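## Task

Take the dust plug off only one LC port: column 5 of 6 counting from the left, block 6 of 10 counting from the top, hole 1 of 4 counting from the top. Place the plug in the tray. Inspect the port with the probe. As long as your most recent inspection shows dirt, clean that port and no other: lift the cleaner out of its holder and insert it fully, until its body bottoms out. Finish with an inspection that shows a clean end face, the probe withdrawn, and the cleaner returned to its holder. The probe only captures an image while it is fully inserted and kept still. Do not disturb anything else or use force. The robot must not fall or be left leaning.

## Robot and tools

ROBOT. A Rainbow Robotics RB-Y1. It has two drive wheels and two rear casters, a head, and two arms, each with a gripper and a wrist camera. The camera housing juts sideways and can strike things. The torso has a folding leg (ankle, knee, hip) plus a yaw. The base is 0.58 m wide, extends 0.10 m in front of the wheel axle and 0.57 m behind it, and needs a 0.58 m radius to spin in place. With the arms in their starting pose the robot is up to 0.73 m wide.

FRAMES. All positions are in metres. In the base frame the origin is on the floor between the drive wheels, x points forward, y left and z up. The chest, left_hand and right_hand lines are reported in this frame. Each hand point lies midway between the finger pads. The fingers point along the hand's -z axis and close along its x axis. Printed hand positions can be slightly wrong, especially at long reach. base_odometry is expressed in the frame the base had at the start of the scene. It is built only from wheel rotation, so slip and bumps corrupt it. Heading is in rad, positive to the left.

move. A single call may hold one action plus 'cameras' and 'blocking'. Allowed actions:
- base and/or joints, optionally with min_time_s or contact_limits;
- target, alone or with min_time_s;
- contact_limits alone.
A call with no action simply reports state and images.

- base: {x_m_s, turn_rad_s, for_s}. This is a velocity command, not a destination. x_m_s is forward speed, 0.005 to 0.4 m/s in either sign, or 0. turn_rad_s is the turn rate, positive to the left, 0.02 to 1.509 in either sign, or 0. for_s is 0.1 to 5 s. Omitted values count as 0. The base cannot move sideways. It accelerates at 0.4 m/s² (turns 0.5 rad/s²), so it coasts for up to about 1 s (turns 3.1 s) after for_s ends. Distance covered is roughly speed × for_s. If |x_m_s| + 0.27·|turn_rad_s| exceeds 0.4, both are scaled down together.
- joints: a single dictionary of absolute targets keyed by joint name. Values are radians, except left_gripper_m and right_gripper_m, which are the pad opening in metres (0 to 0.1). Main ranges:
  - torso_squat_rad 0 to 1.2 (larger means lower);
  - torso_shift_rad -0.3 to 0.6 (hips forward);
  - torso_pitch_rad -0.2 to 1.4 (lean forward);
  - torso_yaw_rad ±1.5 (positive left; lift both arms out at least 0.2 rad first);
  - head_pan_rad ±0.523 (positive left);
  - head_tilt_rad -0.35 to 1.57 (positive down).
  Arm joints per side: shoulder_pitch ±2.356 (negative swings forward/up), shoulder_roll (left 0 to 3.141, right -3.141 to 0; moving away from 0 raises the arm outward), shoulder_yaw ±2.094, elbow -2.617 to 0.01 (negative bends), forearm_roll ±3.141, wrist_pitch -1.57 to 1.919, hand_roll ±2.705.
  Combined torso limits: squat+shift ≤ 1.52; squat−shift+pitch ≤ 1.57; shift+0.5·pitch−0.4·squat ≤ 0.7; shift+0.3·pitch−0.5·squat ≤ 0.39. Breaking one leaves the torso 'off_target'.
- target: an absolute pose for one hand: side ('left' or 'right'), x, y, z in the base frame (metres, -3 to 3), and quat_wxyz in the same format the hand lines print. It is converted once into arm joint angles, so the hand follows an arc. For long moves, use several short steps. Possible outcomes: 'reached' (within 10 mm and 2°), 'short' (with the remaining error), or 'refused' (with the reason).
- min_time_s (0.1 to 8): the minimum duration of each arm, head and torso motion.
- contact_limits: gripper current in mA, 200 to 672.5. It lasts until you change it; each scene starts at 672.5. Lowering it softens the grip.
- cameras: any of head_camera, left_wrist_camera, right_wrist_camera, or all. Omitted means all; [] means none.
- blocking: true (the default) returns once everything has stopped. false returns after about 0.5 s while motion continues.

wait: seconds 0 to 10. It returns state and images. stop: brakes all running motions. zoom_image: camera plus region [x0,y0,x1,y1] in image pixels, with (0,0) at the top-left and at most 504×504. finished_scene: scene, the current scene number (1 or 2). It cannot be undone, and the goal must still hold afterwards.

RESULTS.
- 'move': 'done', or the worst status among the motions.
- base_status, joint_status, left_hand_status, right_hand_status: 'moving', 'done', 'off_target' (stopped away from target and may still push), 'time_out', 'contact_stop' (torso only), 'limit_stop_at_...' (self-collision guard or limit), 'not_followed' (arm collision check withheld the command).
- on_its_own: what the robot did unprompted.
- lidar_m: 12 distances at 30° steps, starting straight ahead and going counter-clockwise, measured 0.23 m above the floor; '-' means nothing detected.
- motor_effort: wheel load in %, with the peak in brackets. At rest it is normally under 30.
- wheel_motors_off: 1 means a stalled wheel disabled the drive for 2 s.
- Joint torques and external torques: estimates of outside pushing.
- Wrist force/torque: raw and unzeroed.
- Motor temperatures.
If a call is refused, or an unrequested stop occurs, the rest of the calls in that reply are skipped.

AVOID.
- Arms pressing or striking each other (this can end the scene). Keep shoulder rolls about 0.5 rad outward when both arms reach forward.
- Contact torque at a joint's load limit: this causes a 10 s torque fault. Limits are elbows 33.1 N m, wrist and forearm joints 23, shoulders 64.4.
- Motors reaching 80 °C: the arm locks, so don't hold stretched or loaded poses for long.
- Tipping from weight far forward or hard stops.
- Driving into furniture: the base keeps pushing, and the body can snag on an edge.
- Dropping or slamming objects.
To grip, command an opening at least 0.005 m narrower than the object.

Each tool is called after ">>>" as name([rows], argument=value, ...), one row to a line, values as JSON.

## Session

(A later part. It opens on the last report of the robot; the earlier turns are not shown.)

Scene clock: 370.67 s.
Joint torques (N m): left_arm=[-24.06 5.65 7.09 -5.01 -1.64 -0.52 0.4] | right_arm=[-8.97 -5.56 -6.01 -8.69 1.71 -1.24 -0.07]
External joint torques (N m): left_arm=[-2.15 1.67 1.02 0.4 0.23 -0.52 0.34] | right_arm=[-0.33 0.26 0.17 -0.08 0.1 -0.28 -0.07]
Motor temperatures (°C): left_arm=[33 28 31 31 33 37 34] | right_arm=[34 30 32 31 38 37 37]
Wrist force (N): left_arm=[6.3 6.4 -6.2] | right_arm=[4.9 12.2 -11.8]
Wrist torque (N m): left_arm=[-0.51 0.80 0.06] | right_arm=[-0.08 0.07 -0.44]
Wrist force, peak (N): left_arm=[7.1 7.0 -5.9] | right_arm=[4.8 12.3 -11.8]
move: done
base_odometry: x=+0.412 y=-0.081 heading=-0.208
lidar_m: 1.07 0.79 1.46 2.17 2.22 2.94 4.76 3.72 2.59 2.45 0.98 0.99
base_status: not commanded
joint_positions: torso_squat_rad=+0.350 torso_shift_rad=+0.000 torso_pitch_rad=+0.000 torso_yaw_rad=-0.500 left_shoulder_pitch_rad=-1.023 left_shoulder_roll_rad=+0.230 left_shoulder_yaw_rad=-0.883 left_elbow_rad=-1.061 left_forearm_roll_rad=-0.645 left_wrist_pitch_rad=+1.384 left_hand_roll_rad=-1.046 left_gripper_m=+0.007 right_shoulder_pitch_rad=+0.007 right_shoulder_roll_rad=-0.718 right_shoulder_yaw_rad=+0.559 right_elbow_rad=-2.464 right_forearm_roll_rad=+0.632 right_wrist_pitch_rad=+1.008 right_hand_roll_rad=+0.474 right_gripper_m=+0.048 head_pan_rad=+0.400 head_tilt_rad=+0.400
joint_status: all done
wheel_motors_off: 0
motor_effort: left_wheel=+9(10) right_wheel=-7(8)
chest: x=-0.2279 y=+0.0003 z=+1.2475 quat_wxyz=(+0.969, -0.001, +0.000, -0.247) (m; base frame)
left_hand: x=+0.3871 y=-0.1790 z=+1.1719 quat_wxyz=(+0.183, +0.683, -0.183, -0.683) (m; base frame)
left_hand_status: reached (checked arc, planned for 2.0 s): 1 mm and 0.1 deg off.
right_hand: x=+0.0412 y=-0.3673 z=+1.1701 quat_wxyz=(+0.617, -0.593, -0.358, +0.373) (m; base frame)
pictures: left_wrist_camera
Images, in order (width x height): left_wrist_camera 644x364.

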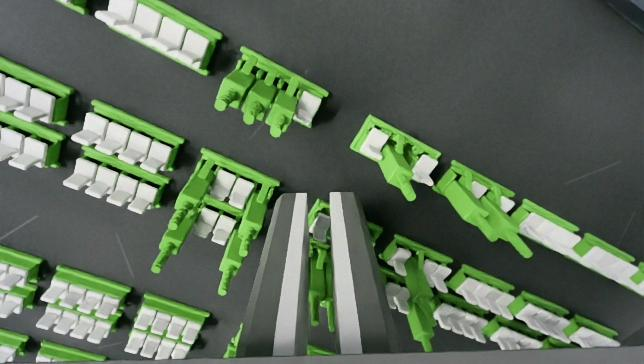

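>>> move(target={"side":"left","x":0.3925,"y":-0.1795,"z":1.172,"quat_wxyz":[0.183,0.683,-0.183,-0.683]}, min_time_s=2, cameras=["left_wrist_camera"])

>>> zoom_image(camera="left_wrist_camera", region=[280, 175, 360, 275])

Scene clock: 377.80 s.
Joint torques (N m): left_arm=[-24.03 2.66 7.11 -4.83 -1.7 -0.28 0.35] | right_arm=[-8.09 -5.45 -5.8 -8.6 1.77 -1.19 -0.12]
External joint torques (N m): left_arm=[-1.94 -1.49 1.16 0.54 0.16 -0.3 0.3] | right_arm=[0.56 0.37 0.38 0.01 0.16 -0.23 -0.12]
Motor temperatures (°C): left_arm=[33 28 31 31 33 37 34] | right_arm=[34 30 32 31 38 37 37]
Wrist force (N): left_arm=[6.2 6.6 -6.3] | right_arm=[4.6 12.2 -11.4]
Wrist torque (N m): left_arm=[-0.53 0.80 0.07] | right_arm=[-0.06 0.04 -0.45]
Wrist force, peak (N): left_arm=[6.7 6.8 -6.8] | right_arm=[5.0 12.4 -11.8]
move: done
base_odometry: x=+0.412 y=-0.081 heading=-0.208
lidar_m: 1.07 0.77 1.45 2.17 2.22 2.93 4.77 3.71 2.58 2.46 0.99 0.99
base_status: not commanded
joint_positions: torso_squat_rad=+0.350 torso_shift_rad=+0.000 torso_pitch_rad=+0.000 torso_yaw_rad=-0.500 left_shoulder_pitch_rad=-1.033 left_shoulder_roll_rad=+0.227 left_shoulder_yaw_rad=-0.881 left_elbow_rad=-1.030 left_forearm_roll_rad=-0.643 left_wrist_pitch_rad=+1.364 left_hand_roll_rad=-1.036 left_gripper_m=+0.007 right_shoulder_pitch_rad=+0.007 right_shoulder_roll_rad=-0.718 right_shoulder_yaw_rad=+0.559 right_elbow_rad=-2.464 right_forearm_roll_rad=+0.632 right_wrist_pitch_rad=+1.008 right_hand_roll_rad=+0.474 right_gripper_m=+0.048 head_pan_rad=+0.400 head_tilt_rad=+0.400
joint_status: all done
wheel_motors_off: 0
motor_effort: left_wheel=+10(10) right_wheel=-7(8)
chest: x=-0.2279 y=+0.0003 z=+1.2475 quat_wxyz=(+0.969, -0.001, +0.000, -0.247) (m; base frame)
left_hand: x=+0.3923 y=-0.1791 z=+1.1719 quat_wxyz=(+0.183, +0.683, -0.183, -0.683) (m; base frame)
left_hand_status: reached (checked arc, planned for 2.0 s): 0 mm and 0.0 deg off.
right_hand: x=+0.0412 y=-0.3673 z=+1.1701 quat_wxyz=(+0.617, -0.593, -0.358, +0.373) (m; base frame)
pictures: left_wrist_camera
Images, in order (width x height): left_wrist_camera 644x364.

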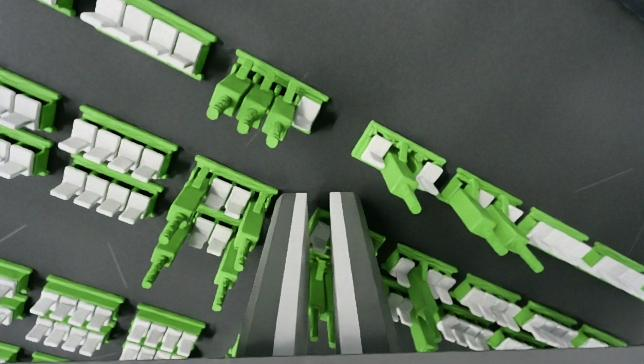

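Scaled by 5.040 from the camera's 644x364 image, which has a finer 1265x715 frame.

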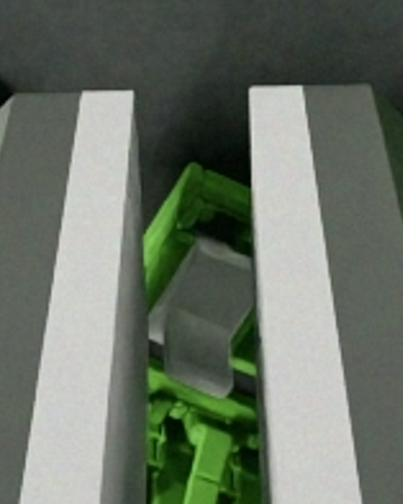

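>>> move(contact_limits={"left_gripper_m":400}, joints={"left_gripper_m":0.0}, cameras=["left_wrist_camera"])

>>> zoom_image(camera="left_wrist_camera", region=[280, 175, 360, 275])

Scene clock: 384.80 s.
Joint torques (N m): left_arm=[-20.27 2.9 6.84 -4.76 -0.47 -0.21 0.43] | right_arm=[-9.12 -4.92 -5.56 -8.79 1.72 -1.18 -0.12]
External joint torques (N m): left_arm=[1.82 -1.26 0.89 0.61 1.4 -0.23 0.37] | right_arm=[-0.48 0.9 0.62 -0.18 0.11 -0.22 -0.11]
Motor temperatures (°C): left_arm=[33 28 31 31 33 37 34] | right_arm=[34 30 32 31 38 37 37]
Wrist force (N): left_arm=[1.5 9.8 -5.8] | right_arm=[4.8 12.0 -11.5]
Wrist torque (N m): left_arm=[-0.43 0.92 0.05] | right_arm=[-0.03 0.05 -0.45]
Wrist force, peak (N): left_arm=[0.1 10.8 -6.3] | right_arm=[5.1 12.3 -11.7]
move: done
base_odometry: x=+0.412 y=-0.081 heading=-0.208
lidar_m: 1.08 0.78 1.46 2.17 2.24 2.94 4.76 3.71 2.59 2.45 0.98 1.00
base_status: not commanded
joint_positions: torso_squat_rad=+0.350 torso_shift_rad=+0.000 torso_pitch_rad=+0.000 torso_yaw_rad=-0.500 left_shoulder_pitch_rad=-1.034 left_shoulder_roll_rad=+0.227 left_shoulder_yaw_rad=-0.881 left_elbow_rad=-1.031 left_forearm_roll_rad=-0.643 left_wrist_pitch_rad=+1.364 left_hand_roll_rad=-1.036 left_gripper_m=+0.000 right_shoulder_pitch_rad=+0.007 right_shoulder_roll_rad=-0.718 right_shoulder_yaw_rad=+0.559 right_elbow_rad=-2.464 right_forearm_roll_rad=+0.632 right_wrist_pitch_rad=+1.008 right_hand_roll_rad=+0.474 right_gripper_m=+0.048 head_pan_rad=+0.400 head_tilt_rad=+0.400
joint_status: all done
wheel_motors_off: 0
motor_effort: left_wheel=+9(9) right_wheel=-7(8)
contact_limits: left_gripper_m 400 mA
chest: x=-0.2279 y=+0.0003 z=+1.2475 quat_wxyz=(+0.969, -0.001, +0.000, -0.247) (m; base frame)
left_hand: x=+0.3923 y=-0.1794 z=+1.1726 quat_wxyz=(+0.183, +0.683, -0.183, -0.683) (m; base frame)
right_hand: x=+0.0411 y=-0.3673 z=+1.1702 quat_wxyz=(+0.617, -0.593, -0.358, +0.373) (m; base frame)
pictures: left_wrist_camera
Images, in order (width x height): left_wrist_camera 644x364.

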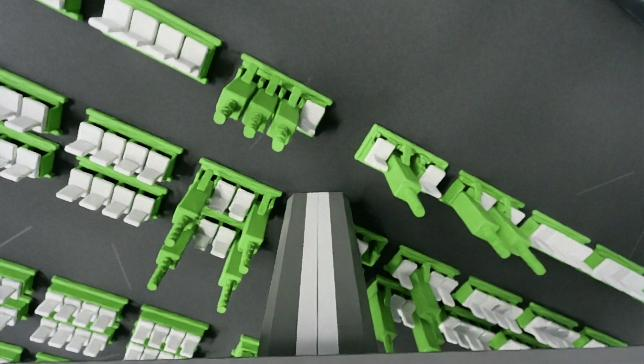

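Scaled by 5.040 from the camera's 644x364 image, which has a finer 1265x715 frame.

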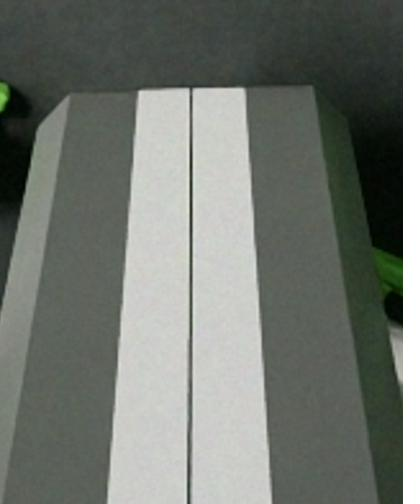

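>>> move(joints={"left_gripper_m":0.009}, cameras=["left_wrist_camera"])

>>> zoom_image(camera="left_wrist_camera", region=[280, 175, 360, 275])

Scene clock: 404.20 s.
Joint torques (N m): left_arm=[-21.02 3 6.57 -4.84 -1.73 -0.24 0.56] | right_arm=[-9.01 -5.33 -5.4 -8.92 1.82 -1.16 -0.15]
External joint torques (N m): left_arm=[1.07 -1.15 0.62 0.53 0.13 -0.27 0.5] | right_arm=[-0.37 0.49 0.78 -0.31 0.21 -0.2 -0.15]
Motor temperatures (°C): left_arm=[33 28 31 31 32 37 34] | right_arm=[34 30 32 31 38 37 37]
Wrist force (N): left_arm=[6.7 6.3 -6.0] | right_arm=[4.8 11.8 -11.4]
Wrist torque (N m): left_arm=[-0.52 0.83 0.09] | right_arm=[-0.03 0.07 -0.45]
Wrist force, peak (N): left_arm=[1.6 10.6 -5.5] | right_arm=[5.1 12.3 -11.9]
move: done
base_odometry: x=+0.412 y=-0.081 heading=-0.208
lidar_m: 1.07 0.77 1.45 2.18 2.24 2.94 4.75 3.72 2.60 2.46 0.97 0.98
base_status: not commanded
joint_positions: torso_squat_rad=+0.350 torso_shift_rad=+0.000 torso_pitch_rad=+0.000 torso_yaw_rad=-0.500 left_shoulder_pitch_rad=-1.034 left_shoulder_roll_rad=+0.227 left_shoulder_yaw_rad=-0.881 left_elbow_rad=-1.030 left_forearm_roll_rad=-0.643 left_wrist_pitch_rad=+1.364 left_hand_roll_rad=-1.036 left_gripper_m=+0.009 right_shoulder_pitch_rad=+0.007 right_shoulder_roll_rad=-0.718 right_shoulder_yaw_rad=+0.559 right_elbow_rad=-2.464 right_forearm_roll_rad=+0.632 right_wrist_pitch_rad=+1.008 right_hand_roll_rad=+0.474 right_gripper_m=+0.048 head_pan_rad=+0.400 head_tilt_rad=+0.400
joint_status: all done
wheel_motors_off: 0
motor_effort: left_wheel=+10(10) right_wheel=-7(8)
contact_limits: left_gripper_m 400 mA
chest: x=-0.2279 y=+0.0003 z=+1.2475 quat_wxyz=(+0.969, -0.001, +0.000, -0.247) (m; base frame)
left_hand: x=+0.3923 y=-0.1793 z=+1.1724 quat_wxyz=(+0.183, +0.683, -0.183, -0.683) (m; base frame)
right_hand: x=+0.0411 y=-0.3673 z=+1.1702 quat_wxyz=(+0.617, -0.593, -0.358, +0.373) (m; base frame)
pictures: left_wrist_camera
Images, in order (width x height): left_wrist_camera 644x364.

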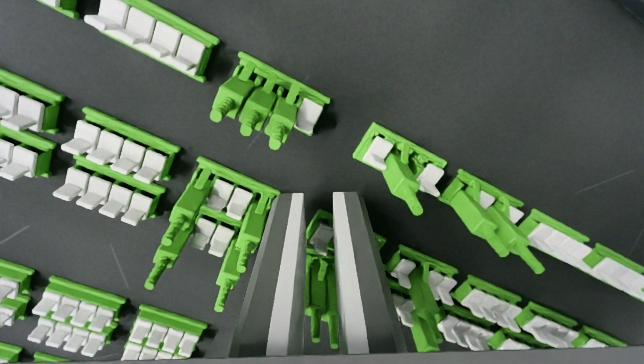

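Scaled by 5.040 from the camera's 644x364 image, which has a finer 1265x715 frame.

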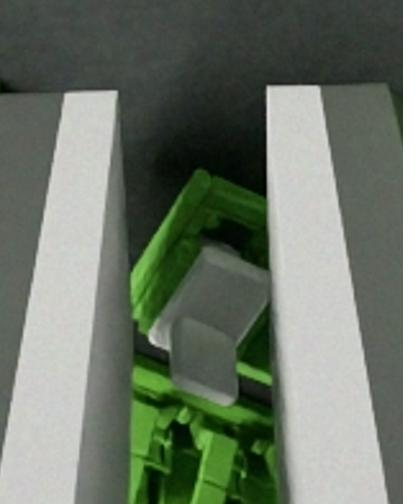

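>>> move(target={"side":"left","x":0.378,"y":-0.1745,"z":1.1687,"quat_wxyz":[0.183,0.683,-0.183,-0.683]}, min_time_s=2, cameras=[])

>>> move(joints={"left_gripper_m":0.008}, cameras=["left_wrist_camera"])

>>> zoom_image(camera="left_wrist_camera", region=[280, 175, 360, 275])

Scene clock: 423.67 s.
Joint torques (N m): left_arm=[-20.49 4.99 4.85 -6.76 -2.25 0.09 0.01] | right_arm=[-9.23 -5.2 -5.92 -8.71 1.84 -1.17 0.04]
External joint torques (N m): left_arm=[1.01 1.31 -1.48 -1.28 -0.36 0.11 -0.04] | right_arm=[-0.59 0.62 0.26 -0.1 0.23 -0.22 0.05]
Motor temperatures (°C): left_arm=[33 28 31 31 32 37 34] | right_arm=[34 30 32 31 38 37 37]
Wrist force (N): left_arm=[6.9 6.6 -6.0] | right_arm=[4.7 11.9 -11.3]
Wrist torque (N m): left_arm=[-0.57 0.87 0.09] | right_arm=[-0.04 0.04 -0.44]
Wrist force, peak (N): left_arm=[6.5 7.1 -6.5] | right_arm=[5.0 12.4 -11.6]
move: done
base_odometry: x=+0.412 y=-0.081 heading=-0.208
lidar_m: 1.07 0.78 1.45 2.17 2.23 2.93 4.76 3.73 2.60 2.46 0.99 0.99
base_status: not commanded
joint_positions: torso_squat_rad=+0.350 torso_shift_rad=+0.000 torso_pitch_rad=+0.000 torso_yaw_rad=-0.500 left_shoulder_pitch_rad=-0.993 left_shoulder_roll_rad=+0.243 left_shoulder_yaw_rad=-0.892 left_elbow_rad=-1.125 left_forearm_roll_rad=-0.655 left_wrist_pitch_rad=+1.420 left_hand_roll_rad=-1.058 left_gripper_m=+0.009 right_shoulder_pitch_rad=+0.007 right_shoulder_roll_rad=-0.718 right_shoulder_yaw_rad=+0.559 right_elbow_rad=-2.464 right_forearm_roll_rad=+0.632 right_wrist_pitch_rad=+1.008 right_hand_roll_rad=+0.474 right_gripper_m=+0.048 head_pan_rad=+0.400 head_tilt_rad=+0.400
joint_status: all done
wheel_motors_off: 0
motor_effort: left_wheel=+9(10) right_wheel=-8(8)
contact_limits: left_gripper_m 400 mA
chest: x=-0.2279 y=+0.0003 z=+1.2475 quat_wxyz=(+0.969, -0.001, +0.000, -0.247) (m; base frame)
left_hand: x=+0.3780 y=-0.1747 z=+1.1689 quat_wxyz=(+0.183, +0.683, -0.183, -0.683) (m; base frame)
left_hand_status: reached (checked arc, planned for 2.0 s): 0 mm and 0.0 deg off.
right_hand: x=+0.0411 y=-0.3673 z=+1.1702 quat_wxyz=(+0.617, -0.593, -0.358, +0.373) (m; base frame)
pictures: none
No camera images: "cameras" was empty.

Scene clock: 424.00 s.
Joint torques (N m): left_arm=[-20.3 5.43 4.48 -6.72 -2.24 0.2 0.04] | right_arm=[-8.57 -5.9 -6.03 -8.6 1.81 -1.22 0.18]
External joint torques (N m): left_arm=[1.19 1.75 -1.84 -1.23 -0.35 0.22 -0.01] | right_arm=[0.08 -0.08 0.15 0.01 0.2 -0.26 0.18]
Motor temperatures (°C): left_arm=[33 28 31 31 32 37 34] | right_arm=[34 30 32 31 38 37 37]
Wrist force (N): left_arm=[6.4 6.4 -5.8] | right_arm=[4.7 11.8 -11.1]
Wrist torque (N m): left_arm=[-0.53 0.83 0.10] | right_arm=[-0.03 0.07 -0.46]
Wrist force, peak (N): left_arm=[6.2 7.0 -6.3] | right_arm=[4.6 12.5 -11.7]
move: done
base_odometry: x=+0.412 y=-0.081 heading=-0.208
lidar_m: 1.08 0.78 1.46 2.17 2.23 2.93 4.76 3.70 2.60 2.46 0.98 0.99
base_status: not commanded
joint_positions: torso_squat_rad=+0.350 torso_shift_rad=+0.000 torso_pitch_rad=+0.000 torso_yaw_rad=-0.500 left_shoulder_pitch_rad=-0.993 left_shoulder_roll_rad=+0.243 left_shoulder_yaw_rad=-0.892 left_elbow_rad=-1.125 left_forearm_roll_rad=-0.655 left_wrist_pitch_rad=+1.420 left_hand_roll_rad=-1.058 left_gripper_m=+0.008 right_shoulder_pitch_rad=+0.007 right_shoulder_roll_rad=-0.718 right_shoulder_yaw_rad=+0.559 right_elbow_rad=-2.464 right_forearm_roll_rad=+0.632 right_wrist_pitch_rad=+1.008 right_hand_roll_rad=+0.474 right_gripper_m=+0.048 head_pan_rad=+0.400 head_tilt_rad=+0.400
joint_status: all done
wheel_motors_off: 0
motor_effort: left_wheel=+8(9) right_wheel=-7(8)
contact_limits: left_gripper_m 400 mA
chest: x=-0.2279 y=+0.0003 z=+1.2475 quat_wxyz=(+0.969, -0.001, +0.000, -0.247) (m; base frame)
left_hand: x=+0.3780 y=-0.1747 z=+1.1689 quat_wxyz=(+0.183, +0.683, -0.183, -0.683) (m; base frame)
right_hand: x=+0.0411 y=-0.3673 z=+1.1702 quat_wxyz=(+0.617, -0.593, -0.358, +0.373) (m; base frame)
pictures: left_wrist_camera
Images, in order (width x height): left_wrist_camera 644x364.

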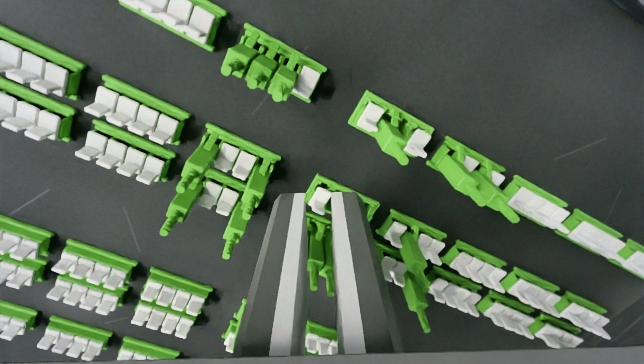

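Scaled by 5.040 from the camera's 644x364 image, which has a finer 1265x715 frame.

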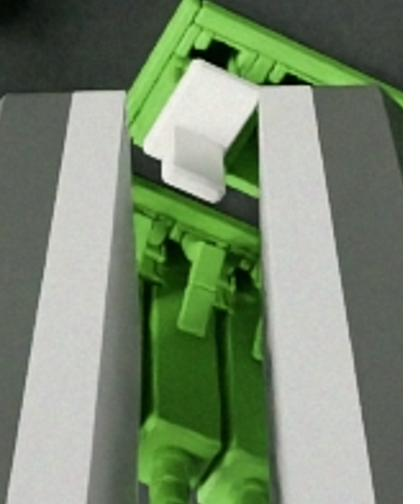

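>>> move(target={"side":"left","x":0.392,"y":-0.1708,"z":1.1666,"quat_wxyz":[0.183,0.683,-0.183,-0.683]}, min_time_s=2, cameras=["left_wrist_camera"])

>>> zoom_image(camera="left_wrist_camera", region=[280, 175, 360, 275])

Scene clock: 434.50 s.
Joint torques (N m): left_arm=[-27.17 15.56 10.74 0 -2.01 -3.55 0.37] | right_arm=[-8.93 -5.43 -5.44 -8.48 2.02 -1.03 -0.06]
External joint torques (N m): left_arm=[-5.34 11.5 4.56 5.4 -0.14 -3.57 0.31] | right_arm=[-0.26 0.39 0.74 0.12 0.41 -0.08 -0.06]
Motor temperatures (°C): left_arm=[33 28 31 31 33 37 34] | right_arm=[34 30 32 31 38 37 37]
Wrist force (N): left_arm=[0.0 -4.0 35.6] | right_arm=[5.0 11.8 -11.9]
Wrist torque (N m): left_arm=[-1.18 0.57 -0.08] | right_arm=[-0.02 0.08 -0.44]
Wrist force, peak (N): left_arm=[0.1 -4.2 37.0] | right_arm=[4.7 12.4 -11.7]
move: done
base_odometry: x=+0.412 y=-0.081 heading=-0.207
lidar_m: 1.07 0.78 1.46 2.18 2.22 2.93 4.76 3.73 2.60 2.45 0.97 1.00
base_status: not commanded
joint_positions: torso_squat_rad=+0.350 torso_shift_rad=-0.001 torso_pitch_rad=-0.001 torso_yaw_rad=-0.500 left_shoulder_pitch_rad=-1.003 left_shoulder_roll_rad=+0.249 left_shoulder_yaw_rad=-0.888 left_elbow_rad=-1.076 left_forearm_roll_rad=-0.648 left_wrist_pitch_rad=+1.374 left_hand_roll_rad=-1.035 left_gripper_m=+0.008 right_shoulder_pitch_rad=+0.007 right_shoulder_roll_rad=-0.718 right_shoulder_yaw_rad=+0.559 right_elbow_rad=-2.464 right_forearm_roll_rad=+0.632 right_wrist_pitch_rad=+1.008 right_hand_roll_rad=+0.474 right_gripper_m=+0.048 head_pan_rad=+0.400 head_tilt_rad=+0.400
joint_status: all done
wheel_motors_off: 0
motor_effort: left_wheel=+14(15) right_wheel=-5(8)
contact_limits: left_gripper_m 400 mA
chest: x=-0.2287 y=+0.0004 z=+1.2475 quat_wxyz=(+0.969, +0.000, -0.001, -0.247) (m; base frame)
left_hand: x=+0.3898 y=-0.1720 z=+1.1661 quat_wxyz=(+0.182, +0.682, -0.184, -0.684) (m; base frame)
left_hand_status: reached (checked arc, planned for 2.0 s): 3 mm and 0.2 deg off.
right_hand: x=+0.0405 y=-0.3673 z=+1.1704 quat_wxyz=(+0.616, -0.594, -0.359, +0.373) (m; base frame)
pictures: left_wrist_camera
Images, in order (width x height): left_wrist_camera 644x364.

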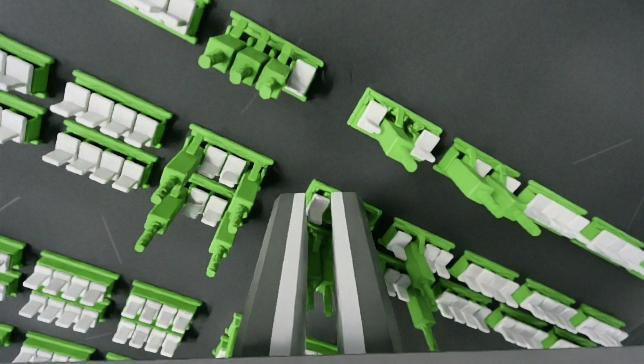

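Scaled by 5.040 from the camera's 644x364 image, which has a finer 1265x715 frame.

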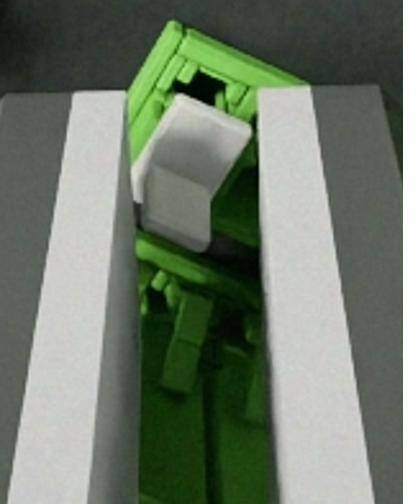

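>>> move(target={"side":"left","x":0.378,"y":-0.1708,"z":1.1666,"quat_wxyz":[0.183,0.683,-0.183,-0.683]}, min_time_s=1, cameras=["left_wrist_camera","head_camera"])

>>> zoom_image(camera="left_wrist_camera", region=[220, 100, 420, 300])

Scene clock: 440.00 s.
Joint torques (N m): left_arm=[-20.45 5.38 4.4 -6.71 -2.14 0.26 0.01] | right_arm=[-8.85 -5.71 -5.73 -8.69 1.98 -1.32 -0.06]
External joint torques (N m): left_arm=[1 1.67 -1.95 -1.22 -0.25 0.27 -0.04] | right_arm=[-0.2 0.11 0.45 -0.09 0.37 -0.36 -0.05]
Motor temperatures (°C): left_arm=[33 28 31 31 33 37 34] | right_arm=[34 30 32 31 38 37 37]
Wrist force (N): left_arm=[6.6 6.3 -5.7] | right_arm=[5.0 12.0 -11.8]
Wrist torque (N m): left_arm=[-0.49 0.83 0.10] | right_arm=[-0.05 0.09 -0.44]
Wrist force, peak (N): left_arm=[0.0 -4.1 36.7] | right_arm=[5.0 12.4 -11.7]
move: done
base_odometry: x=+0.412 y=-0.081 heading=-0.207
lidar_m: 1.07 0.77 1.45 2.18 2.22 2.92 4.75 3.71 2.60 2.45 0.98 1.00
base_status: not commanded
joint_positions: torso_squat_rad=+0.350 torso_shift_rad=+0.000 torso_pitch_rad=+0.000 torso_yaw_rad=-0.500 left_shoulder_pitch_rad=-0.984 left_shoulder_roll_rad=+0.251 left_shoulder_yaw_rad=-0.893 left_elbow_rad=-1.132 left_forearm_roll_rad=-0.657 left_wrist_pitch_rad=+1.417 left_hand_roll_rad=-1.053 left_gripper_m=+0.008 right_shoulder_pitch_rad=+0.007 right_shoulder_roll_rad=-0.718 right_shoulder_yaw_rad=+0.559 right_elbow_rad=-2.464 right_forearm_roll_rad=+0.632 right_wrist_pitch_rad=+1.008 right_hand_roll_rad=+0.474 right_gripper_m=+0.048 head_pan_rad=+0.400 head_tilt_rad=+0.400
joint_status: all done
wheel_motors_off: 0
motor_effort: left_wheel=+12(16) right_wheel=-6(7)
contact_limits: left_gripper_m 400 mA
chest: x=-0.2281 y=+0.0003 z=+1.2475 quat_wxyz=(+0.969, +0.000, +0.000, -0.247) (m; base frame)
left_hand: x=+0.3792 y=-0.1713 z=+1.1662 quat_wxyz=(+0.184, +0.683, -0.183, -0.683) (m; base frame)
left_hand_status: reached (checked arc, planned for 1.0 s): 1 mm and 0.1 deg off.
right_hand: x=+0.0410 y=-0.3674 z=+1.1702 quat_wxyz=(+0.617, -0.594, -0.358, +0.373) (m; base frame)
pictures: head_camera, left_wrist_camera
Images, in order (width x height): head_camera 896x504, left_wrist_camera 644x364.

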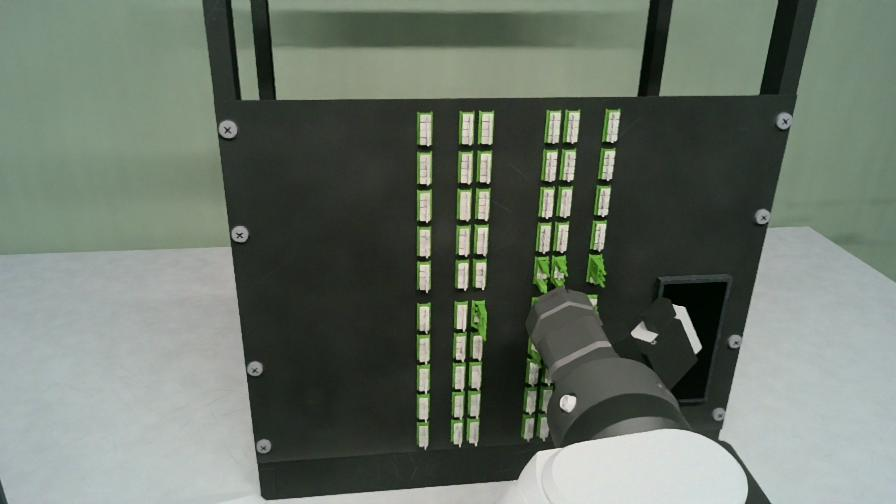

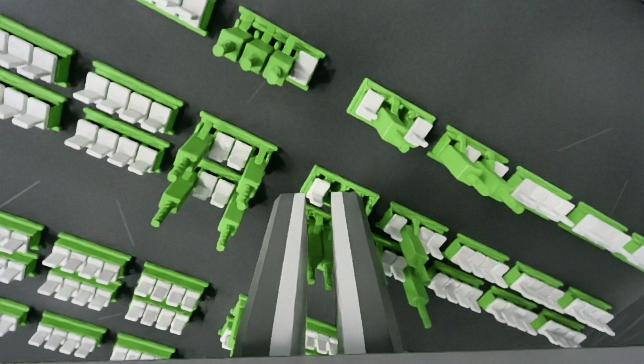

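Scaled by 2.520 from the camera's 644x364 image, which has a finer 1265x715 frame.

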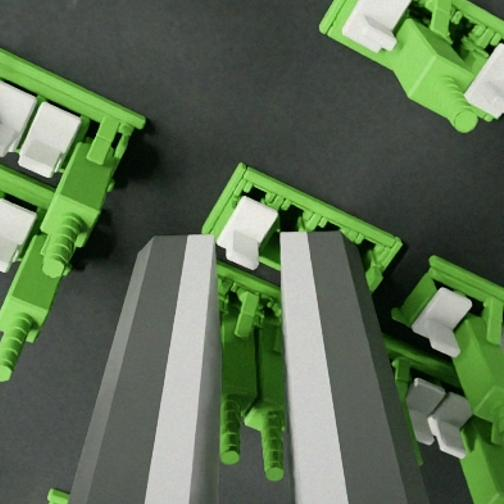

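>>> move(target={"side":"left","x":0.38,"y":-0.1774,"z":1.1706,"quat_wxyz":[0.183,0.683,-0.183,-0.683]}, min_time_s=1, cameras=["left_wrist_camera"])

>>> zoom_image(camera="left_wrist_camera", region=[280, 175, 360, 275])

>>> move(target={"side":"left","x":0.392,"y":-0.1774,"z":1.1706,"quat_wxyz":[0.183,0.683,-0.183,-0.683]}, min_time_s=2, cameras=["left_wrist_camera"])

>>> zoom_image(camera="left_wrist_camera", region=[280, 175, 360, 275])

Scene clock: 493.03 s.
Joint torques (N m): left_arm=[-23.37 2.6 7.07 -5.05 -1.74 -0.58 0.05] | right_arm=[-8.59 -5.25 -5.95 -8.42 1.77 -1.12 -0.03]
External joint torques (N m): left_arm=[-1.75 -1.16 0.83 0.42 0.15 -0.57 -0.01] | right_arm=[0.06 0.57 0.23 0.19 0.16 -0.17 -0.02]
Motor temperatures (°C): left_arm=[33 28 31 31 33 37 34] | right_arm=[34 30 32 31 38 37 37]
Wrist force (N): left_arm=[6.5 6.0 -6.1] | right_arm=[4.9 12.1 -11.6]
Wrist torque (N m): left_arm=[-0.46 0.83 0.10] | right_arm=[-0.06 0.07 -0.44]
Wrist force, peak (N): left_arm=[6.8 6.9 -6.3] | right_arm=[5.1 12.4 -11.7]
move: done
base_odometry: x=+0.412 y=-0.081 heading=-0.207
lidar_m: 1.07 0.77 1.46 2.17 2.22 2.93 4.76 3.71 2.59 2.46 0.98 0.98
base_status: not commanded
joint_positions: torso_squat_rad=+0.350 torso_shift_rad=+0.000 torso_pitch_rad=+0.000 torso_yaw_rad=-0.500 left_shoulder_pitch_rad=-1.004 left_shoulder_roll_rad=+0.237 left_shoulder_yaw_rad=-0.889 left_elbow_rad=-1.105 left_forearm_roll_rad=-0.652 left_wrist_pitch_rad=+1.410 left_hand_roll_rad=-1.056 left_gripper_m=+0.008 right_shoulder_pitch_rad=+0.007 right_shoulder_roll_rad=-0.718 right_shoulder_yaw_rad=+0.559 right_elbow_rad=-2.464 right_forearm_roll_rad=+0.632 right_wrist_pitch_rad=+1.008 right_hand_roll_rad=+0.474 right_gripper_m=+0.048 head_pan_rad=+0.400 head_tilt_rad=+0.400
joint_status: all done
wheel_motors_off: 0
motor_effort: left_wheel=+13(13) right_wheel=-6(7)
contact_limits: left_gripper_m 400 mA
chest: x=-0.2281 y=+0.0003 z=+1.2475 quat_wxyz=(+0.969, +0.000, +0.000, -0.247) (m; base frame)
left_hand: x=+0.3798 y=-0.1771 z=+1.1705 quat_wxyz=(+0.183, +0.683, -0.183, -0.683) (m; base frame)
left_hand_status: reached (checked arc, planned for 1.0 s): 0 mm and 0.0 deg off.
right_hand: x=+0.0410 y=-0.3674 z=+1.1702 quat_wxyz=(+0.617, -0.594, -0.358, +0.373) (m; base frame)
pictures: left_wrist_camera
Images, in order (width x height): left_wrist_camera 644x364.

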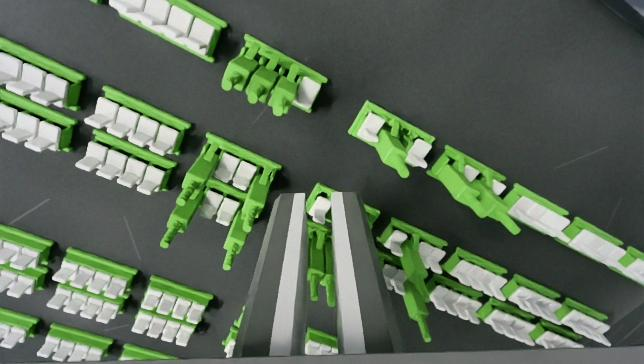

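Scaled by 5.040 from the camera's 644x364 image, which has a finer 1265x715 frame.

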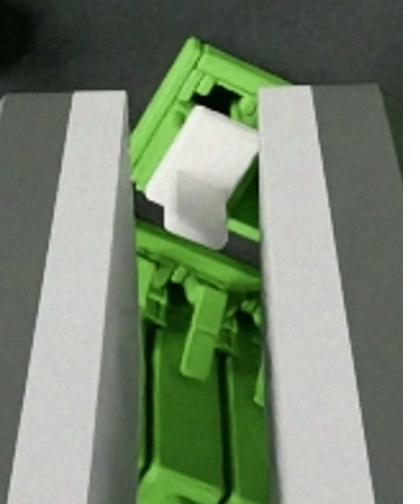

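Scene clock: 495.37 s.
Joint torques (N m): left_arm=[-24.29 3.3 6.83 -4.88 -1.64 -0.45 0.33] | right_arm=[-8.94 -5.09 -6.18 -8.83 1.77 -1.11 -0.05]
External joint torques (N m): left_arm=[-2.25 -0.84 0.83 0.5 0.23 -0.47 0.28] | right_arm=[-0.29 0.73 0 -0.22 0.16 -0.16 -0.04]
Motor temperatures (°C): left_arm=[33 28 31 31 33 37 34] | right_arm=[34 30 32 31 38 37 37]
Wrist force (N): left_arm=[6.5 7.1 -5.8] | right_arm=[4.9 11.9 -11.4]
Wrist torque (N m): left_arm=[-0.59 0.81 0.10] | right_arm=[-0.03 0.06 -0.46]
Wrist force, peak (N): left_arm=[6.7 6.9 -6.4] | right_arm=[4.8 12.4 -11.5]
move: done
base_odometry: x=+0.412 y=-0.081 heading=-0.207
lidar_m: 1.07 0.79 1.44 2.17 2.23 2.93 4.76 3.72 2.60 2.45 0.98 0.98
base_status: not commanded
joint_positions: torso_squat_rad=+0.350 torso_shift_rad=+0.000 torso_pitch_rad=+0.000 torso_yaw_rad=-0.500 left_shoulder_pitch_rad=-1.026 left_shoulder_roll_rad=+0.232 left_shoulder_yaw_rad=-0.883 left_elbow_rad=-1.039 left_forearm_roll_rad=-0.645 left_wrist_pitch_rad=+1.366 left_hand_roll_rad=-1.035 left_gripper_m=+0.008 right_shoulder_pitch_rad=+0.007 right_shoulder_roll_rad=-0.718 right_shoulder_yaw_rad=+0.559 right_elbow_rad=-2.464 right_forearm_roll_rad=+0.632 right_wrist_pitch_rad=+1.008 right_hand_roll_rad=+0.474 right_gripper_m=+0.048 head_pan_rad=+0.400 head_tilt_rad=+0.400
joint_status: all done
wheel_motors_off: 0
motor_effort: left_wheel=+13(13) right_wheel=-6(7)
contact_limits: left_gripper_m 400 mA
chest: x=-0.2281 y=+0.0003 z=+1.2475 quat_wxyz=(+0.969, +0.000, +0.000, -0.247) (m; base frame)
left_hand: x=+0.3920 y=-0.1772 z=+1.1704 quat_wxyz=(+0.183, +0.683, -0.183, -0.683) (m; base frame)
left_hand_status: reached (checked arc, planned for 2.0 s): 0 mm and 0.0 deg off.
right_hand: x=+0.0410 y=-0.3673 z=+1.1702 quat_wxyz=(+0.617, -0.594, -0.358, +0.373) (m; base frame)
pictures: left_wrist_camera
Images, in order (width x height): left_wrist_camera 644x364.

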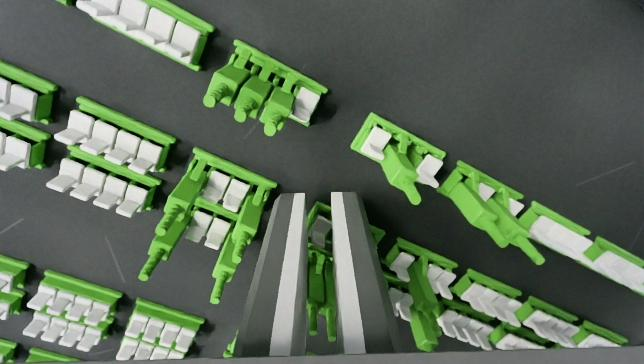

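Scaled by 5.040 from the camera's 644x364 image, which has a finer 1265x715 frame.

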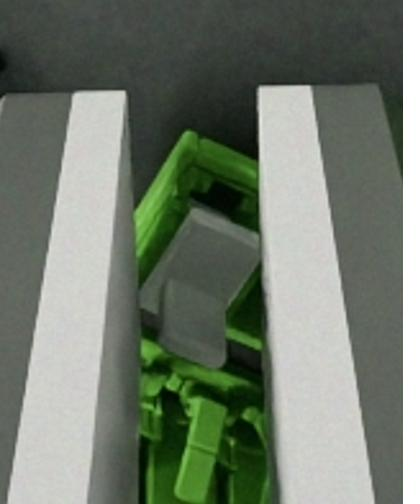

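>>> move(joints={"left_gripper_m":0.0}, cameras=["left_wrist_camera"])

>>> zoom_image(camera="left_wrist_camera", region=[280, 175, 360, 275])

Scene clock: 501.70 s.
Joint torques (N m): left_arm=[-23.13 3.12 6.54 -4.99 -1.59 -0.44 0.33] | right_arm=[-8.83 -5.22 -6.3 -8.52 1.9 -1.15 0]
External joint torques (N m): left_arm=[-1.09 -1.02 0.55 0.39 0.27 -0.46 0.28] | right_arm=[-0.17 0.6 -0.12 0.09 0.29 -0.2 0]
Motor temperatures (°C): left_arm=[33 28 31 31 33 37 34] | right_arm=[34 30 32 31 38 37 37]
Wrist force (N): left_arm=[4.8 6.7 -5.5] | right_arm=[5.0 11.7 -11.3]
Wrist torque (N m): left_arm=[-0.52 0.89 0.12] | right_arm=[0.01 0.08 -0.45]
Wrist force, peak (N): left_arm=[6.5 6.9 -6.7] | right_arm=[4.9 12.5 -11.5]
move: done
base_odometry: x=+0.412 y=-0.081 heading=-0.207
lidar_m: 1.07 0.79 1.47 2.19 2.23 2.94 4.76 3.72 2.59 2.45 0.98 0.98
base_status: not commanded
joint_positions: torso_squat_rad=+0.350 torso_shift_rad=+0.000 torso_pitch_rad=+0.000 torso_yaw_rad=-0.500 left_shoulder_pitch_rad=-1.027 left_shoulder_roll_rad=+0.232 left_shoulder_yaw_rad=-0.883 left_elbow_rad=-1.039 left_forearm_roll_rad=-0.645 left_wrist_pitch_rad=+1.366 left_hand_roll_rad=-1.035 left_gripper_m=+0.002 right_shoulder_pitch_rad=+0.007 right_shoulder_roll_rad=-0.718 right_shoulder_yaw_rad=+0.559 right_elbow_rad=-2.464 right_forearm_roll_rad=+0.632 right_wrist_pitch_rad=+1.008 right_hand_roll_rad=+0.474 right_gripper_m=+0.048 head_pan_rad=+0.400 head_tilt_rad=+0.400
joint_status: all done
wheel_motors_off: 0
motor_effort: left_wheel=+12(13) right_wheel=-6(7)
contact_limits: left_gripper_m 400 mA
chest: x=-0.2281 y=+0.0003 z=+1.2475 quat_wxyz=(+0.969, +0.000, +0.000, -0.247) (m; base frame)
left_hand: x=+0.3920 y=-0.1773 z=+1.1706 quat_wxyz=(+0.183, +0.683, -0.183, -0.683) (m; base frame)
right_hand: x=+0.0410 y=-0.3674 z=+1.1702 quat_wxyz=(+0.617, -0.594, -0.358, +0.373) (m; base frame)
pictures: left_wrist_camera
Images, in order (width x height): left_wrist_camera 644x364.

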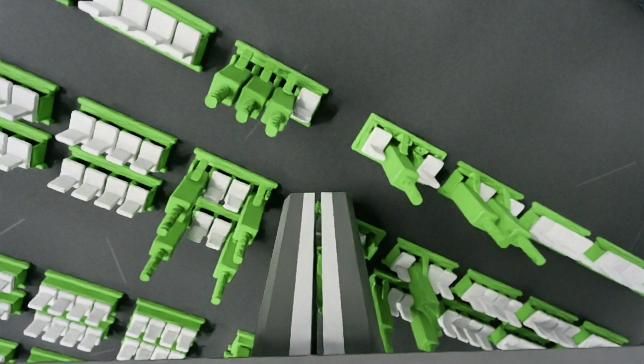

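Scaled by 5.040 from the camera's 644x364 image, which has a finer 1265x715 frame.

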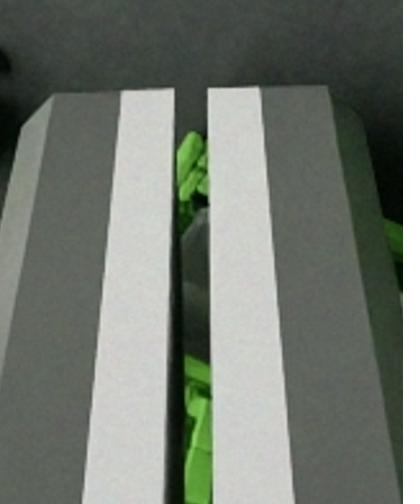

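>>> move(target={"side":"left","x":0.385,"y":-0.1773,"z":1.1706,"quat_wxyz":[0.183,0.683,-0.183,-0.683]}, min_time_s=2, cameras=[])

>>> move(target={"side":"left","x":0.35,"y":-0.1773,"z":1.1706,"quat_wxyz":[0.183,0.683,-0.183,-0.683]}, min_time_s=3, cameras=["left_wrist_camera"])

>>> zoom_image(camera="left_wrist_camera", region=[260, 135, 380, 275])

Scene clock: 509.50 s.
Joint torques (N m): left_arm=[-20.68 4.37 4.7 -6.57 -2.11 0.27 0.03] | right_arm=[-8.85 -5.36 -6.25 -8.43 1.89 -0.9 -0.18]
External joint torques (N m): left_arm=[1.15 0.44 -1.42 -1.14 -0.23 0.26 -0.02] | right_arm=[-0.21 0.46 -0.07 0.18 0.28 0.05 -0.18]
Motor temperatures (°C): left_arm=[33 28 31 31 33 37 34] | right_arm=[34 30 32 31 38 37 37]
Wrist force (N): left_arm=[6.5 6.2 -6.8] | right_arm=[4.8 12.3 -11.5]
Wrist torque (N m): left_arm=[-0.51 0.82 0.11] | right_arm=[-0.09 0.07 -0.44]
Wrist force, peak (N): left_arm=[6.3 9.4 -13.3] | right_arm=[4.8 12.1 -12.0]
move: done
base_odometry: x=+0.412 y=-0.081 heading=-0.207
lidar_m: 1.07 0.78 1.46 2.17 2.22 2.93 4.76 3.72 2.60 2.45 0.97 0.98
base_status: not commanded
joint_positions: torso_squat_rad=+0.350 torso_shift_rad=+0.000 torso_pitch_rad=+0.000 torso_yaw_rad=-0.500 left_shoulder_pitch_rad=-1.015 left_shoulder_roll_rad=+0.233 left_shoulder_yaw_rad=-0.886 left_elbow_rad=-1.073 left_forearm_roll_rad=-0.649 left_wrist_pitch_rad=+1.391 left_hand_roll_rad=-1.046 left_gripper_m=+0.001 right_shoulder_pitch_rad=+0.007 right_shoulder_roll_rad=-0.718 right_shoulder_yaw_rad=+0.559 right_elbow_rad=-2.464 right_forearm_roll_rad=+0.632 right_wrist_pitch_rad=+1.008 right_hand_roll_rad=+0.474 right_gripper_m=+0.048 head_pan_rad=+0.400 head_tilt_rad=+0.400
joint_status: all done
wheel_motors_off: 0
motor_effort: left_wheel=+12(13) right_wheel=-7(8)
contact_limits: left_gripper_m 400 mA
chest: x=-0.2280 y=+0.0003 z=+1.2475 quat_wxyz=(+0.969, +0.000, +0.000, -0.247) (m; base frame)
left_hand: x=+0.3854 y=-0.1774 z=+1.1706 quat_wxyz=(+0.183, +0.683, -0.183, -0.683) (m; base frame)
left_hand_status: reached (checked arc, planned for 2.0 s): 0 mm and 0.1 deg off.
right_hand: x=+0.0411 y=-0.3673 z=+1.1702 quat_wxyz=(+0.617, -0.594, -0.358, +0.373) (m; base frame)
pictures: none
No camera images: "cameras" was empty.

Scene clock: 512.83 s.
Joint torques (N m): left_arm=[-19.14 1.88 4.65 -6.76 -2.25 0.13 0.05] | right_arm=[-8.53 -5.49 -6.55 -8.71 1.93 -1.26 0.02]
External joint torques (N m): left_arm=[1.5 -0.95 -1.93 -1.13 -0.33 0.23 -0.01] | right_arm=[0.12 0.33 -0.37 -0.1 0.32 -0.3 0.03]
Motor temperatures (°C): left_arm=[33 28 31 31 33 37 34] | right_arm=[34 30 32 31 38 37 37]
Wrist force (N): left_arm=[6.5 6.0 -6.4] | right_arm=[5.1 12.5 -11.4]
Wrist torque (N m): left_arm=[-0.49 0.80 0.07] | right_arm=[-0.11 0.09 -0.44]
Wrist force, peak (N): left_arm=[7.4 6.7 -6.1] | right_arm=[5.0 12.1 -11.9]
move: done
base_odometry: x=+0.412 y=-0.081 heading=-0.207
lidar_m: 1.06 0.78 1.45 2.16 2.23 2.92 4.76 3.72 2.60 2.45 0.98 0.99
base_status: not commanded
joint_positions: torso_squat_rad=+0.350 torso_shift_rad=+0.000 torso_pitch_rad=+0.000 torso_yaw_rad=-0.500 left_shoulder_pitch_rad=-0.960 left_shoulder_roll_rad=+0.233 left_shoulder_yaw_rad=-0.908 left_elbow_rad=-1.233 left_forearm_roll_rad=-0.676 left_wrist_pitch_rad=+1.510 left_hand_roll_rad=-1.099 left_gripper_m=+0.001 right_shoulder_pitch_rad=+0.007 right_shoulder_roll_rad=-0.718 right_shoulder_yaw_rad=+0.559 right_elbow_rad=-2.464 right_forearm_roll_rad=+0.632 right_wrist_pitch_rad=+1.008 right_hand_roll_rad=+0.474 right_gripper_m=+0.048 head_pan_rad=+0.400 head_tilt_rad=+0.400
joint_status: all done
wheel_motors_off: 0
motor_effort: left_wheel=+12(13) right_wheel=-7(8)
contact_limits: left_gripper_m 400 mA
chest: x=-0.2280 y=+0.0003 z=+1.2475 quat_wxyz=(+0.969, +0.000, +0.000, -0.247) (m; base frame)
left_hand: x=+0.3503 y=-0.1773 z=+1.1708 quat_wxyz=(+0.184, +0.683, -0.183, -0.683) (m; base frame)
left_hand_status: reached (checked arc, planned for 3.0 s): 0 mm and 0.1 deg off.
right_hand: x=+0.0411 y=-0.3673 z=+1.1702 quat_wxyz=(+0.617, -0.594, -0.358, +0.373) (m; base frame)
pictures: left_wrist_camera
Images, in order (width x height): left_wrist_camera 644x364.

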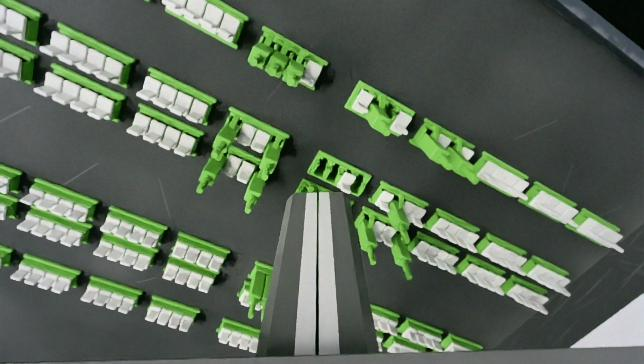

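Scaled by 3.600 from the camera's 644x364 image, which has a finer 1265x715 frame.

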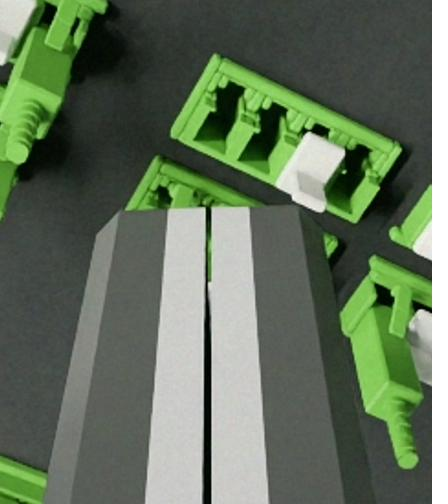

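>>> move(target={"side":"left","x":0.28,"y":-0.12,"z":1.18,"quat_wxyz":[0.183,0.683,-0.183,-0.683]}, min_time_s=3, cameras=[])

>>> move(base={"x_m_s":-0.1,"for_s":1.2}, cameras=["left_wrist_camera"])

>>> move(joints={"torso_yaw_rad":0,"head_pan_rad":0.25,"head_tilt_rad":0.6})

Scene clock: 534.33 s.
Joint torques (N m): left_arm=[-15.92 2.85 5.51 -6.91 -2.07 -0.26 0.02] | right_arm=[-9.24 -4.98 -5.98 -8.69 1.96 -1.08 -0.1]
External joint torques (N m): left_arm=[1.11 1.27 -1.88 -1.08 -0.19 0.16 -0.03] | right_arm=[-0.59 0.85 0.2 -0.08 0.35 -0.12 -0.09]
Motor temperatures (°C): left_arm=[33 28 31 31 33 37 34] | right_arm=[34 30 32 31 38 37 37]
Wrist force (N): left_arm=[6.4 6.0 -5.8] | right_arm=[5.1 12.0 -11.6]
Wrist torque (N m): left_arm=[-0.48 0.83 0.10] | right_arm=[-0.01 0.09 -0.45]
Wrist force, peak (N): left_arm=[7.1 7.1 -6.2] | right_arm=[5.0 12.4 -11.7]
move: done
base_odometry: x=+0.412 y=-0.081 heading=-0.207
lidar_m: 1.07 0.79 1.46 2.17 2.23 2.92 4.76 3.73 2.58 2.46 0.98 0.98
base_status: not commanded
joint_positions: torso_squat_rad=+0.350 torso_shift_rad=+0.000 torso_pitch_rad=+0.000 torso_yaw_rad=-0.500 left_shoulder_pitch_rad=-0.772 left_shoulder_roll_rad=+0.366 left_shoulder_yaw_rad=-0.962 left_elbow_rad=-1.759 left_forearm_roll_rad=-0.758 left_wrist_pitch_rad=+1.776 left_hand_roll_rad=-1.263 left_gripper_m=+0.001 right_shoulder_pitch_rad=+0.007 right_shoulder_roll_rad=-0.718 right_shoulder_yaw_rad=+0.559 right_elbow_rad=-2.464 right_forearm_roll_rad=+0.632 right_wrist_pitch_rad=+1.008 right_hand_roll_rad=+0.474 right_gripper_m=+0.048 head_pan_rad=+0.400 head_tilt_rad=+0.400
joint_status: all done
wheel_motors_off: 0
motor_effort: left_wheel=+12(13) right_wheel=-8(8)
contact_limits: left_gripper_m 400 mA
chest: x=-0.2280 y=+0.0003 z=+1.2475 quat_wxyz=(+0.969, +0.000, +0.000, -0.247) (m; base frame)
left_hand: x=+0.2800 y=-0.1202 z=+1.1801 quat_wxyz=(+0.184, +0.684, -0.183, -0.682) (m; base frame)
left_hand_status: reached (checked arc, planned for 3.0 s): 0 mm and 0.1 deg off.
right_hand: x=+0.0411 y=-0.3673 z=+1.1702 quat_wxyz=(+0.617, -0.594, -0.358, +0.373) (m; base frame)
pictures: none
No camera images: "cameras" was empty.

Scene clock: 536.07 s.
Joint torques (N m): left_arm=[-17.02 1.79 6.51 -6.26 -2.07 -0.28 0.09] | right_arm=[-8.36 -5.09 -5.63 -8.82 2.11 -1.28 -0.15]
External joint torques (N m): left_arm=[0.01 0.2 -0.88 -0.42 -0.19 0.13 0.04] | right_arm=[0.29 0.73 0.55 -0.21 0.51 -0.32 -0.15]
Motor temperatures (°C): left_arm=[33 28 31 31 33 37 34] | right_arm=[34 30 32 31 38 37 37]
Wrist force (N): left_arm=[6.6 6.0 -6.3] | right_arm=[4.8 12.1 -11.6]
Wrist torque (N m): left_arm=[-0.48 0.84 0.06] | right_arm=[-0.06 0.05 -0.47]
Wrist force, peak (N): left_arm=[6.6 6.5 -6.6] | right_arm=[5.2 12.4 -12.0]
move: done
base_odometry: x=+0.295 y=-0.056 heading=-0.208
lidar_m: 1.18 0.86 1.63 2.17 2.21 2.93 4.64 3.68 2.61 2.46 1.80 1.07
base_status: done (sent for 1.2 of 1.2 s)
joint_positions: torso_squat_rad=+0.350 torso_shift_rad=+0.000 torso_pitch_rad=+0.000 torso_yaw_rad=-0.500 left_shoulder_pitch_rad=-0.772 left_shoulder_roll_rad=+0.366 left_shoulder_yaw_rad=-0.962 left_elbow_rad=-1.759 left_forearm_roll_rad=-0.758 left_wrist_pitch_rad=+1.776 left_hand_roll_rad=-1.263 left_gripper_m=+0.001 right_shoulder_pitch_rad=+0.007 right_shoulder_roll_rad=-0.718 right_shoulder_yaw_rad=+0.559 right_elbow_rad=-2.464 right_forearm_roll_rad=+0.632 right_wrist_pitch_rad=+1.008 right_hand_roll_rad=+0.474 right_gripper_m=+0.048 head_pan_rad=+0.400 head_tilt_rad=+0.400
joint_status: not commanded
wheel_motors_off: 0
motor_effort: left_wheel=-3(13) right_wheel=+2(29)
contact_limits: left_gripper_m 400 mA
chest: x=-0.2281 y=+0.0003 z=+1.2475 quat_wxyz=(+0.969, +0.000, +0.000, -0.247) (m; base frame)
left_hand: x=+0.2799 y=-0.1201 z=+1.1801 quat_wxyz=(+0.184, +0.684, -0.183, -0.682) (m; base frame)
right_hand: x=+0.0410 y=-0.3673 z=+1.1702 quat_wxyz=(+0.617, -0.594, -0.358, +0.373) (m; base frame)
pictures: left_wrist_camera
Images, in order (width x height): left_wrist_camera 644x364.

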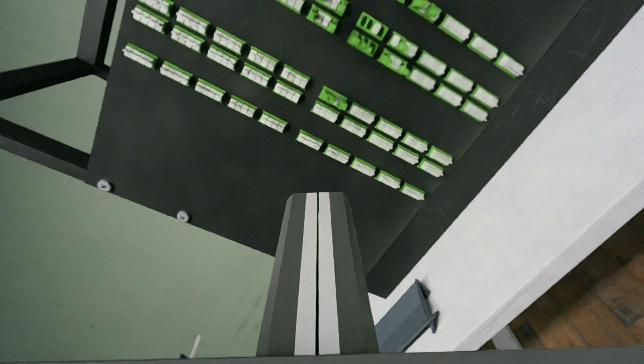

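Scene clock: 537.70 s.
Joint torques (N m): left_arm=[-16.66 1.85 6.43 -6.49 -2.06 -0.44 0.14] | right_arm=[-8.62 -5.25 -6.17 -8.81 1.8 -1.18 -0.07]
External joint torques (N m): left_arm=[0.37 0.26 -0.96 -0.65 -0.18 -0.03 0.09] | right_arm=[0.02 0.57 0 -0.2 0.19 -0.22 -0.07]
Motor temperatures (°C): left_arm=[33 28 31 31 33 37 34] | right_arm=[34 30 32 31 38 37 37]
Wrist force (N): left_arm=[6.3 6.3 -6.2] | right_arm=[4.4 12.2 -11.4]
Wrist torque (N m): left_arm=[-0.52 0.78 0.10] | right_arm=[-0.06 0.01 -0.44]
Wrist force, peak (N): left_arm=[7.0 6.8 -6.3] | right_arm=[5.3 12.2 -12.1]
move: done
base_odometry: x=+0.295 y=-0.056 heading=-0.208
lidar_m: 1.17 0.88 1.62 2.16 2.23 2.91 4.64 3.68 2.60 2.45 1.82 1.06
base_status: not commanded
joint_positions: torso_squat_rad=+0.350 torso_shift_rad=+0.000 torso_pitch_rad=+0.000 torso_yaw_rad=+0.000 left_shoulder_pitch_rad=-0.772 left_shoulder_roll_rad=+0.366 left_shoulder_yaw_rad=-0.962 left_elbow_rad=-1.759 left_forearm_roll_rad=-0.758 left_wrist_pitch_rad=+1.776 left_hand_roll_rad=-1.263 left_gripper_m=+0.001 right_shoulder_pitch_rad=+0.007 right_shoulder_roll_rad=-0.718 right_shoulder_yaw_rad=+0.559 right_elbow_rad=-2.464 right_forearm_roll_rad=+0.632 right_wrist_pitch_rad=+1.008 right_hand_roll_rad=+0.474 right_gripper_m=+0.048 head_pan_rad=+0.250 head_tilt_rad=+0.600
joint_status: all done
wheel_motors_off: 0
motor_effort: left_wheel=-5(6) right_wheel=+3(4)
contact_limits: left_gripper_m 400 mA
chest: x=-0.2281 y=+0.0003 z=+1.2475 quat_wxyz=(+1.000, -0.001, +0.000, +0.000) (m; base frame)
left_hand: x=+0.2754 y=+0.1382 z=+1.1798 quat_wxyz=(+0.347, +0.707, -0.008, -0.616) (m; base frame)
right_hand: x=+0.1843 y=-0.1933 z=+1.1701 quat_wxyz=(+0.505, -0.486, -0.494, +0.514) (m; base frame)
pictures: head_camera, left_wrist_camera, right_wrist_camera
Images, in order (width x height): head_camera 896x504, left_wrist_camera 644x364, right_wrist_camera 644x364.

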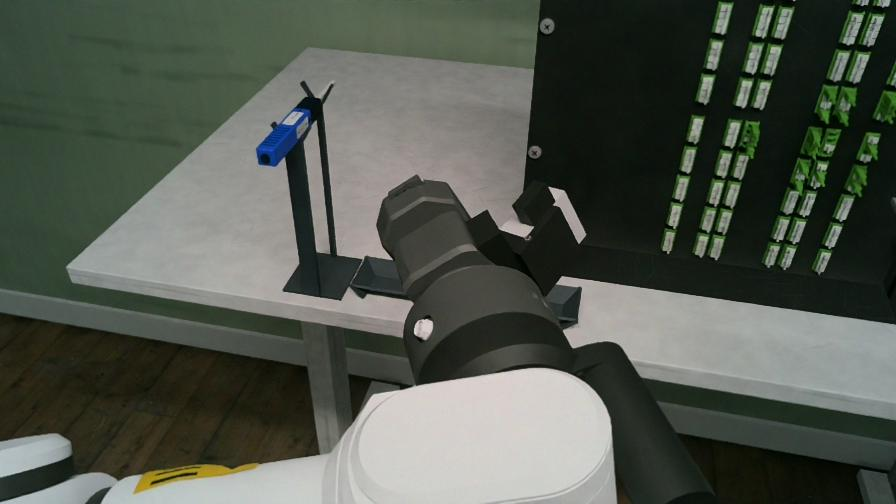

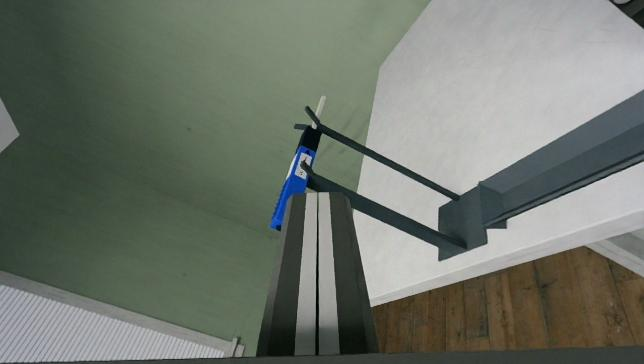

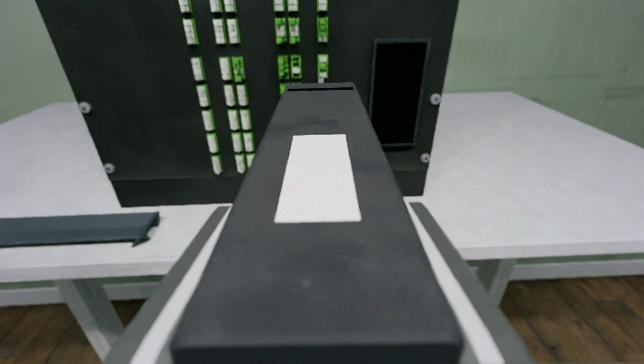

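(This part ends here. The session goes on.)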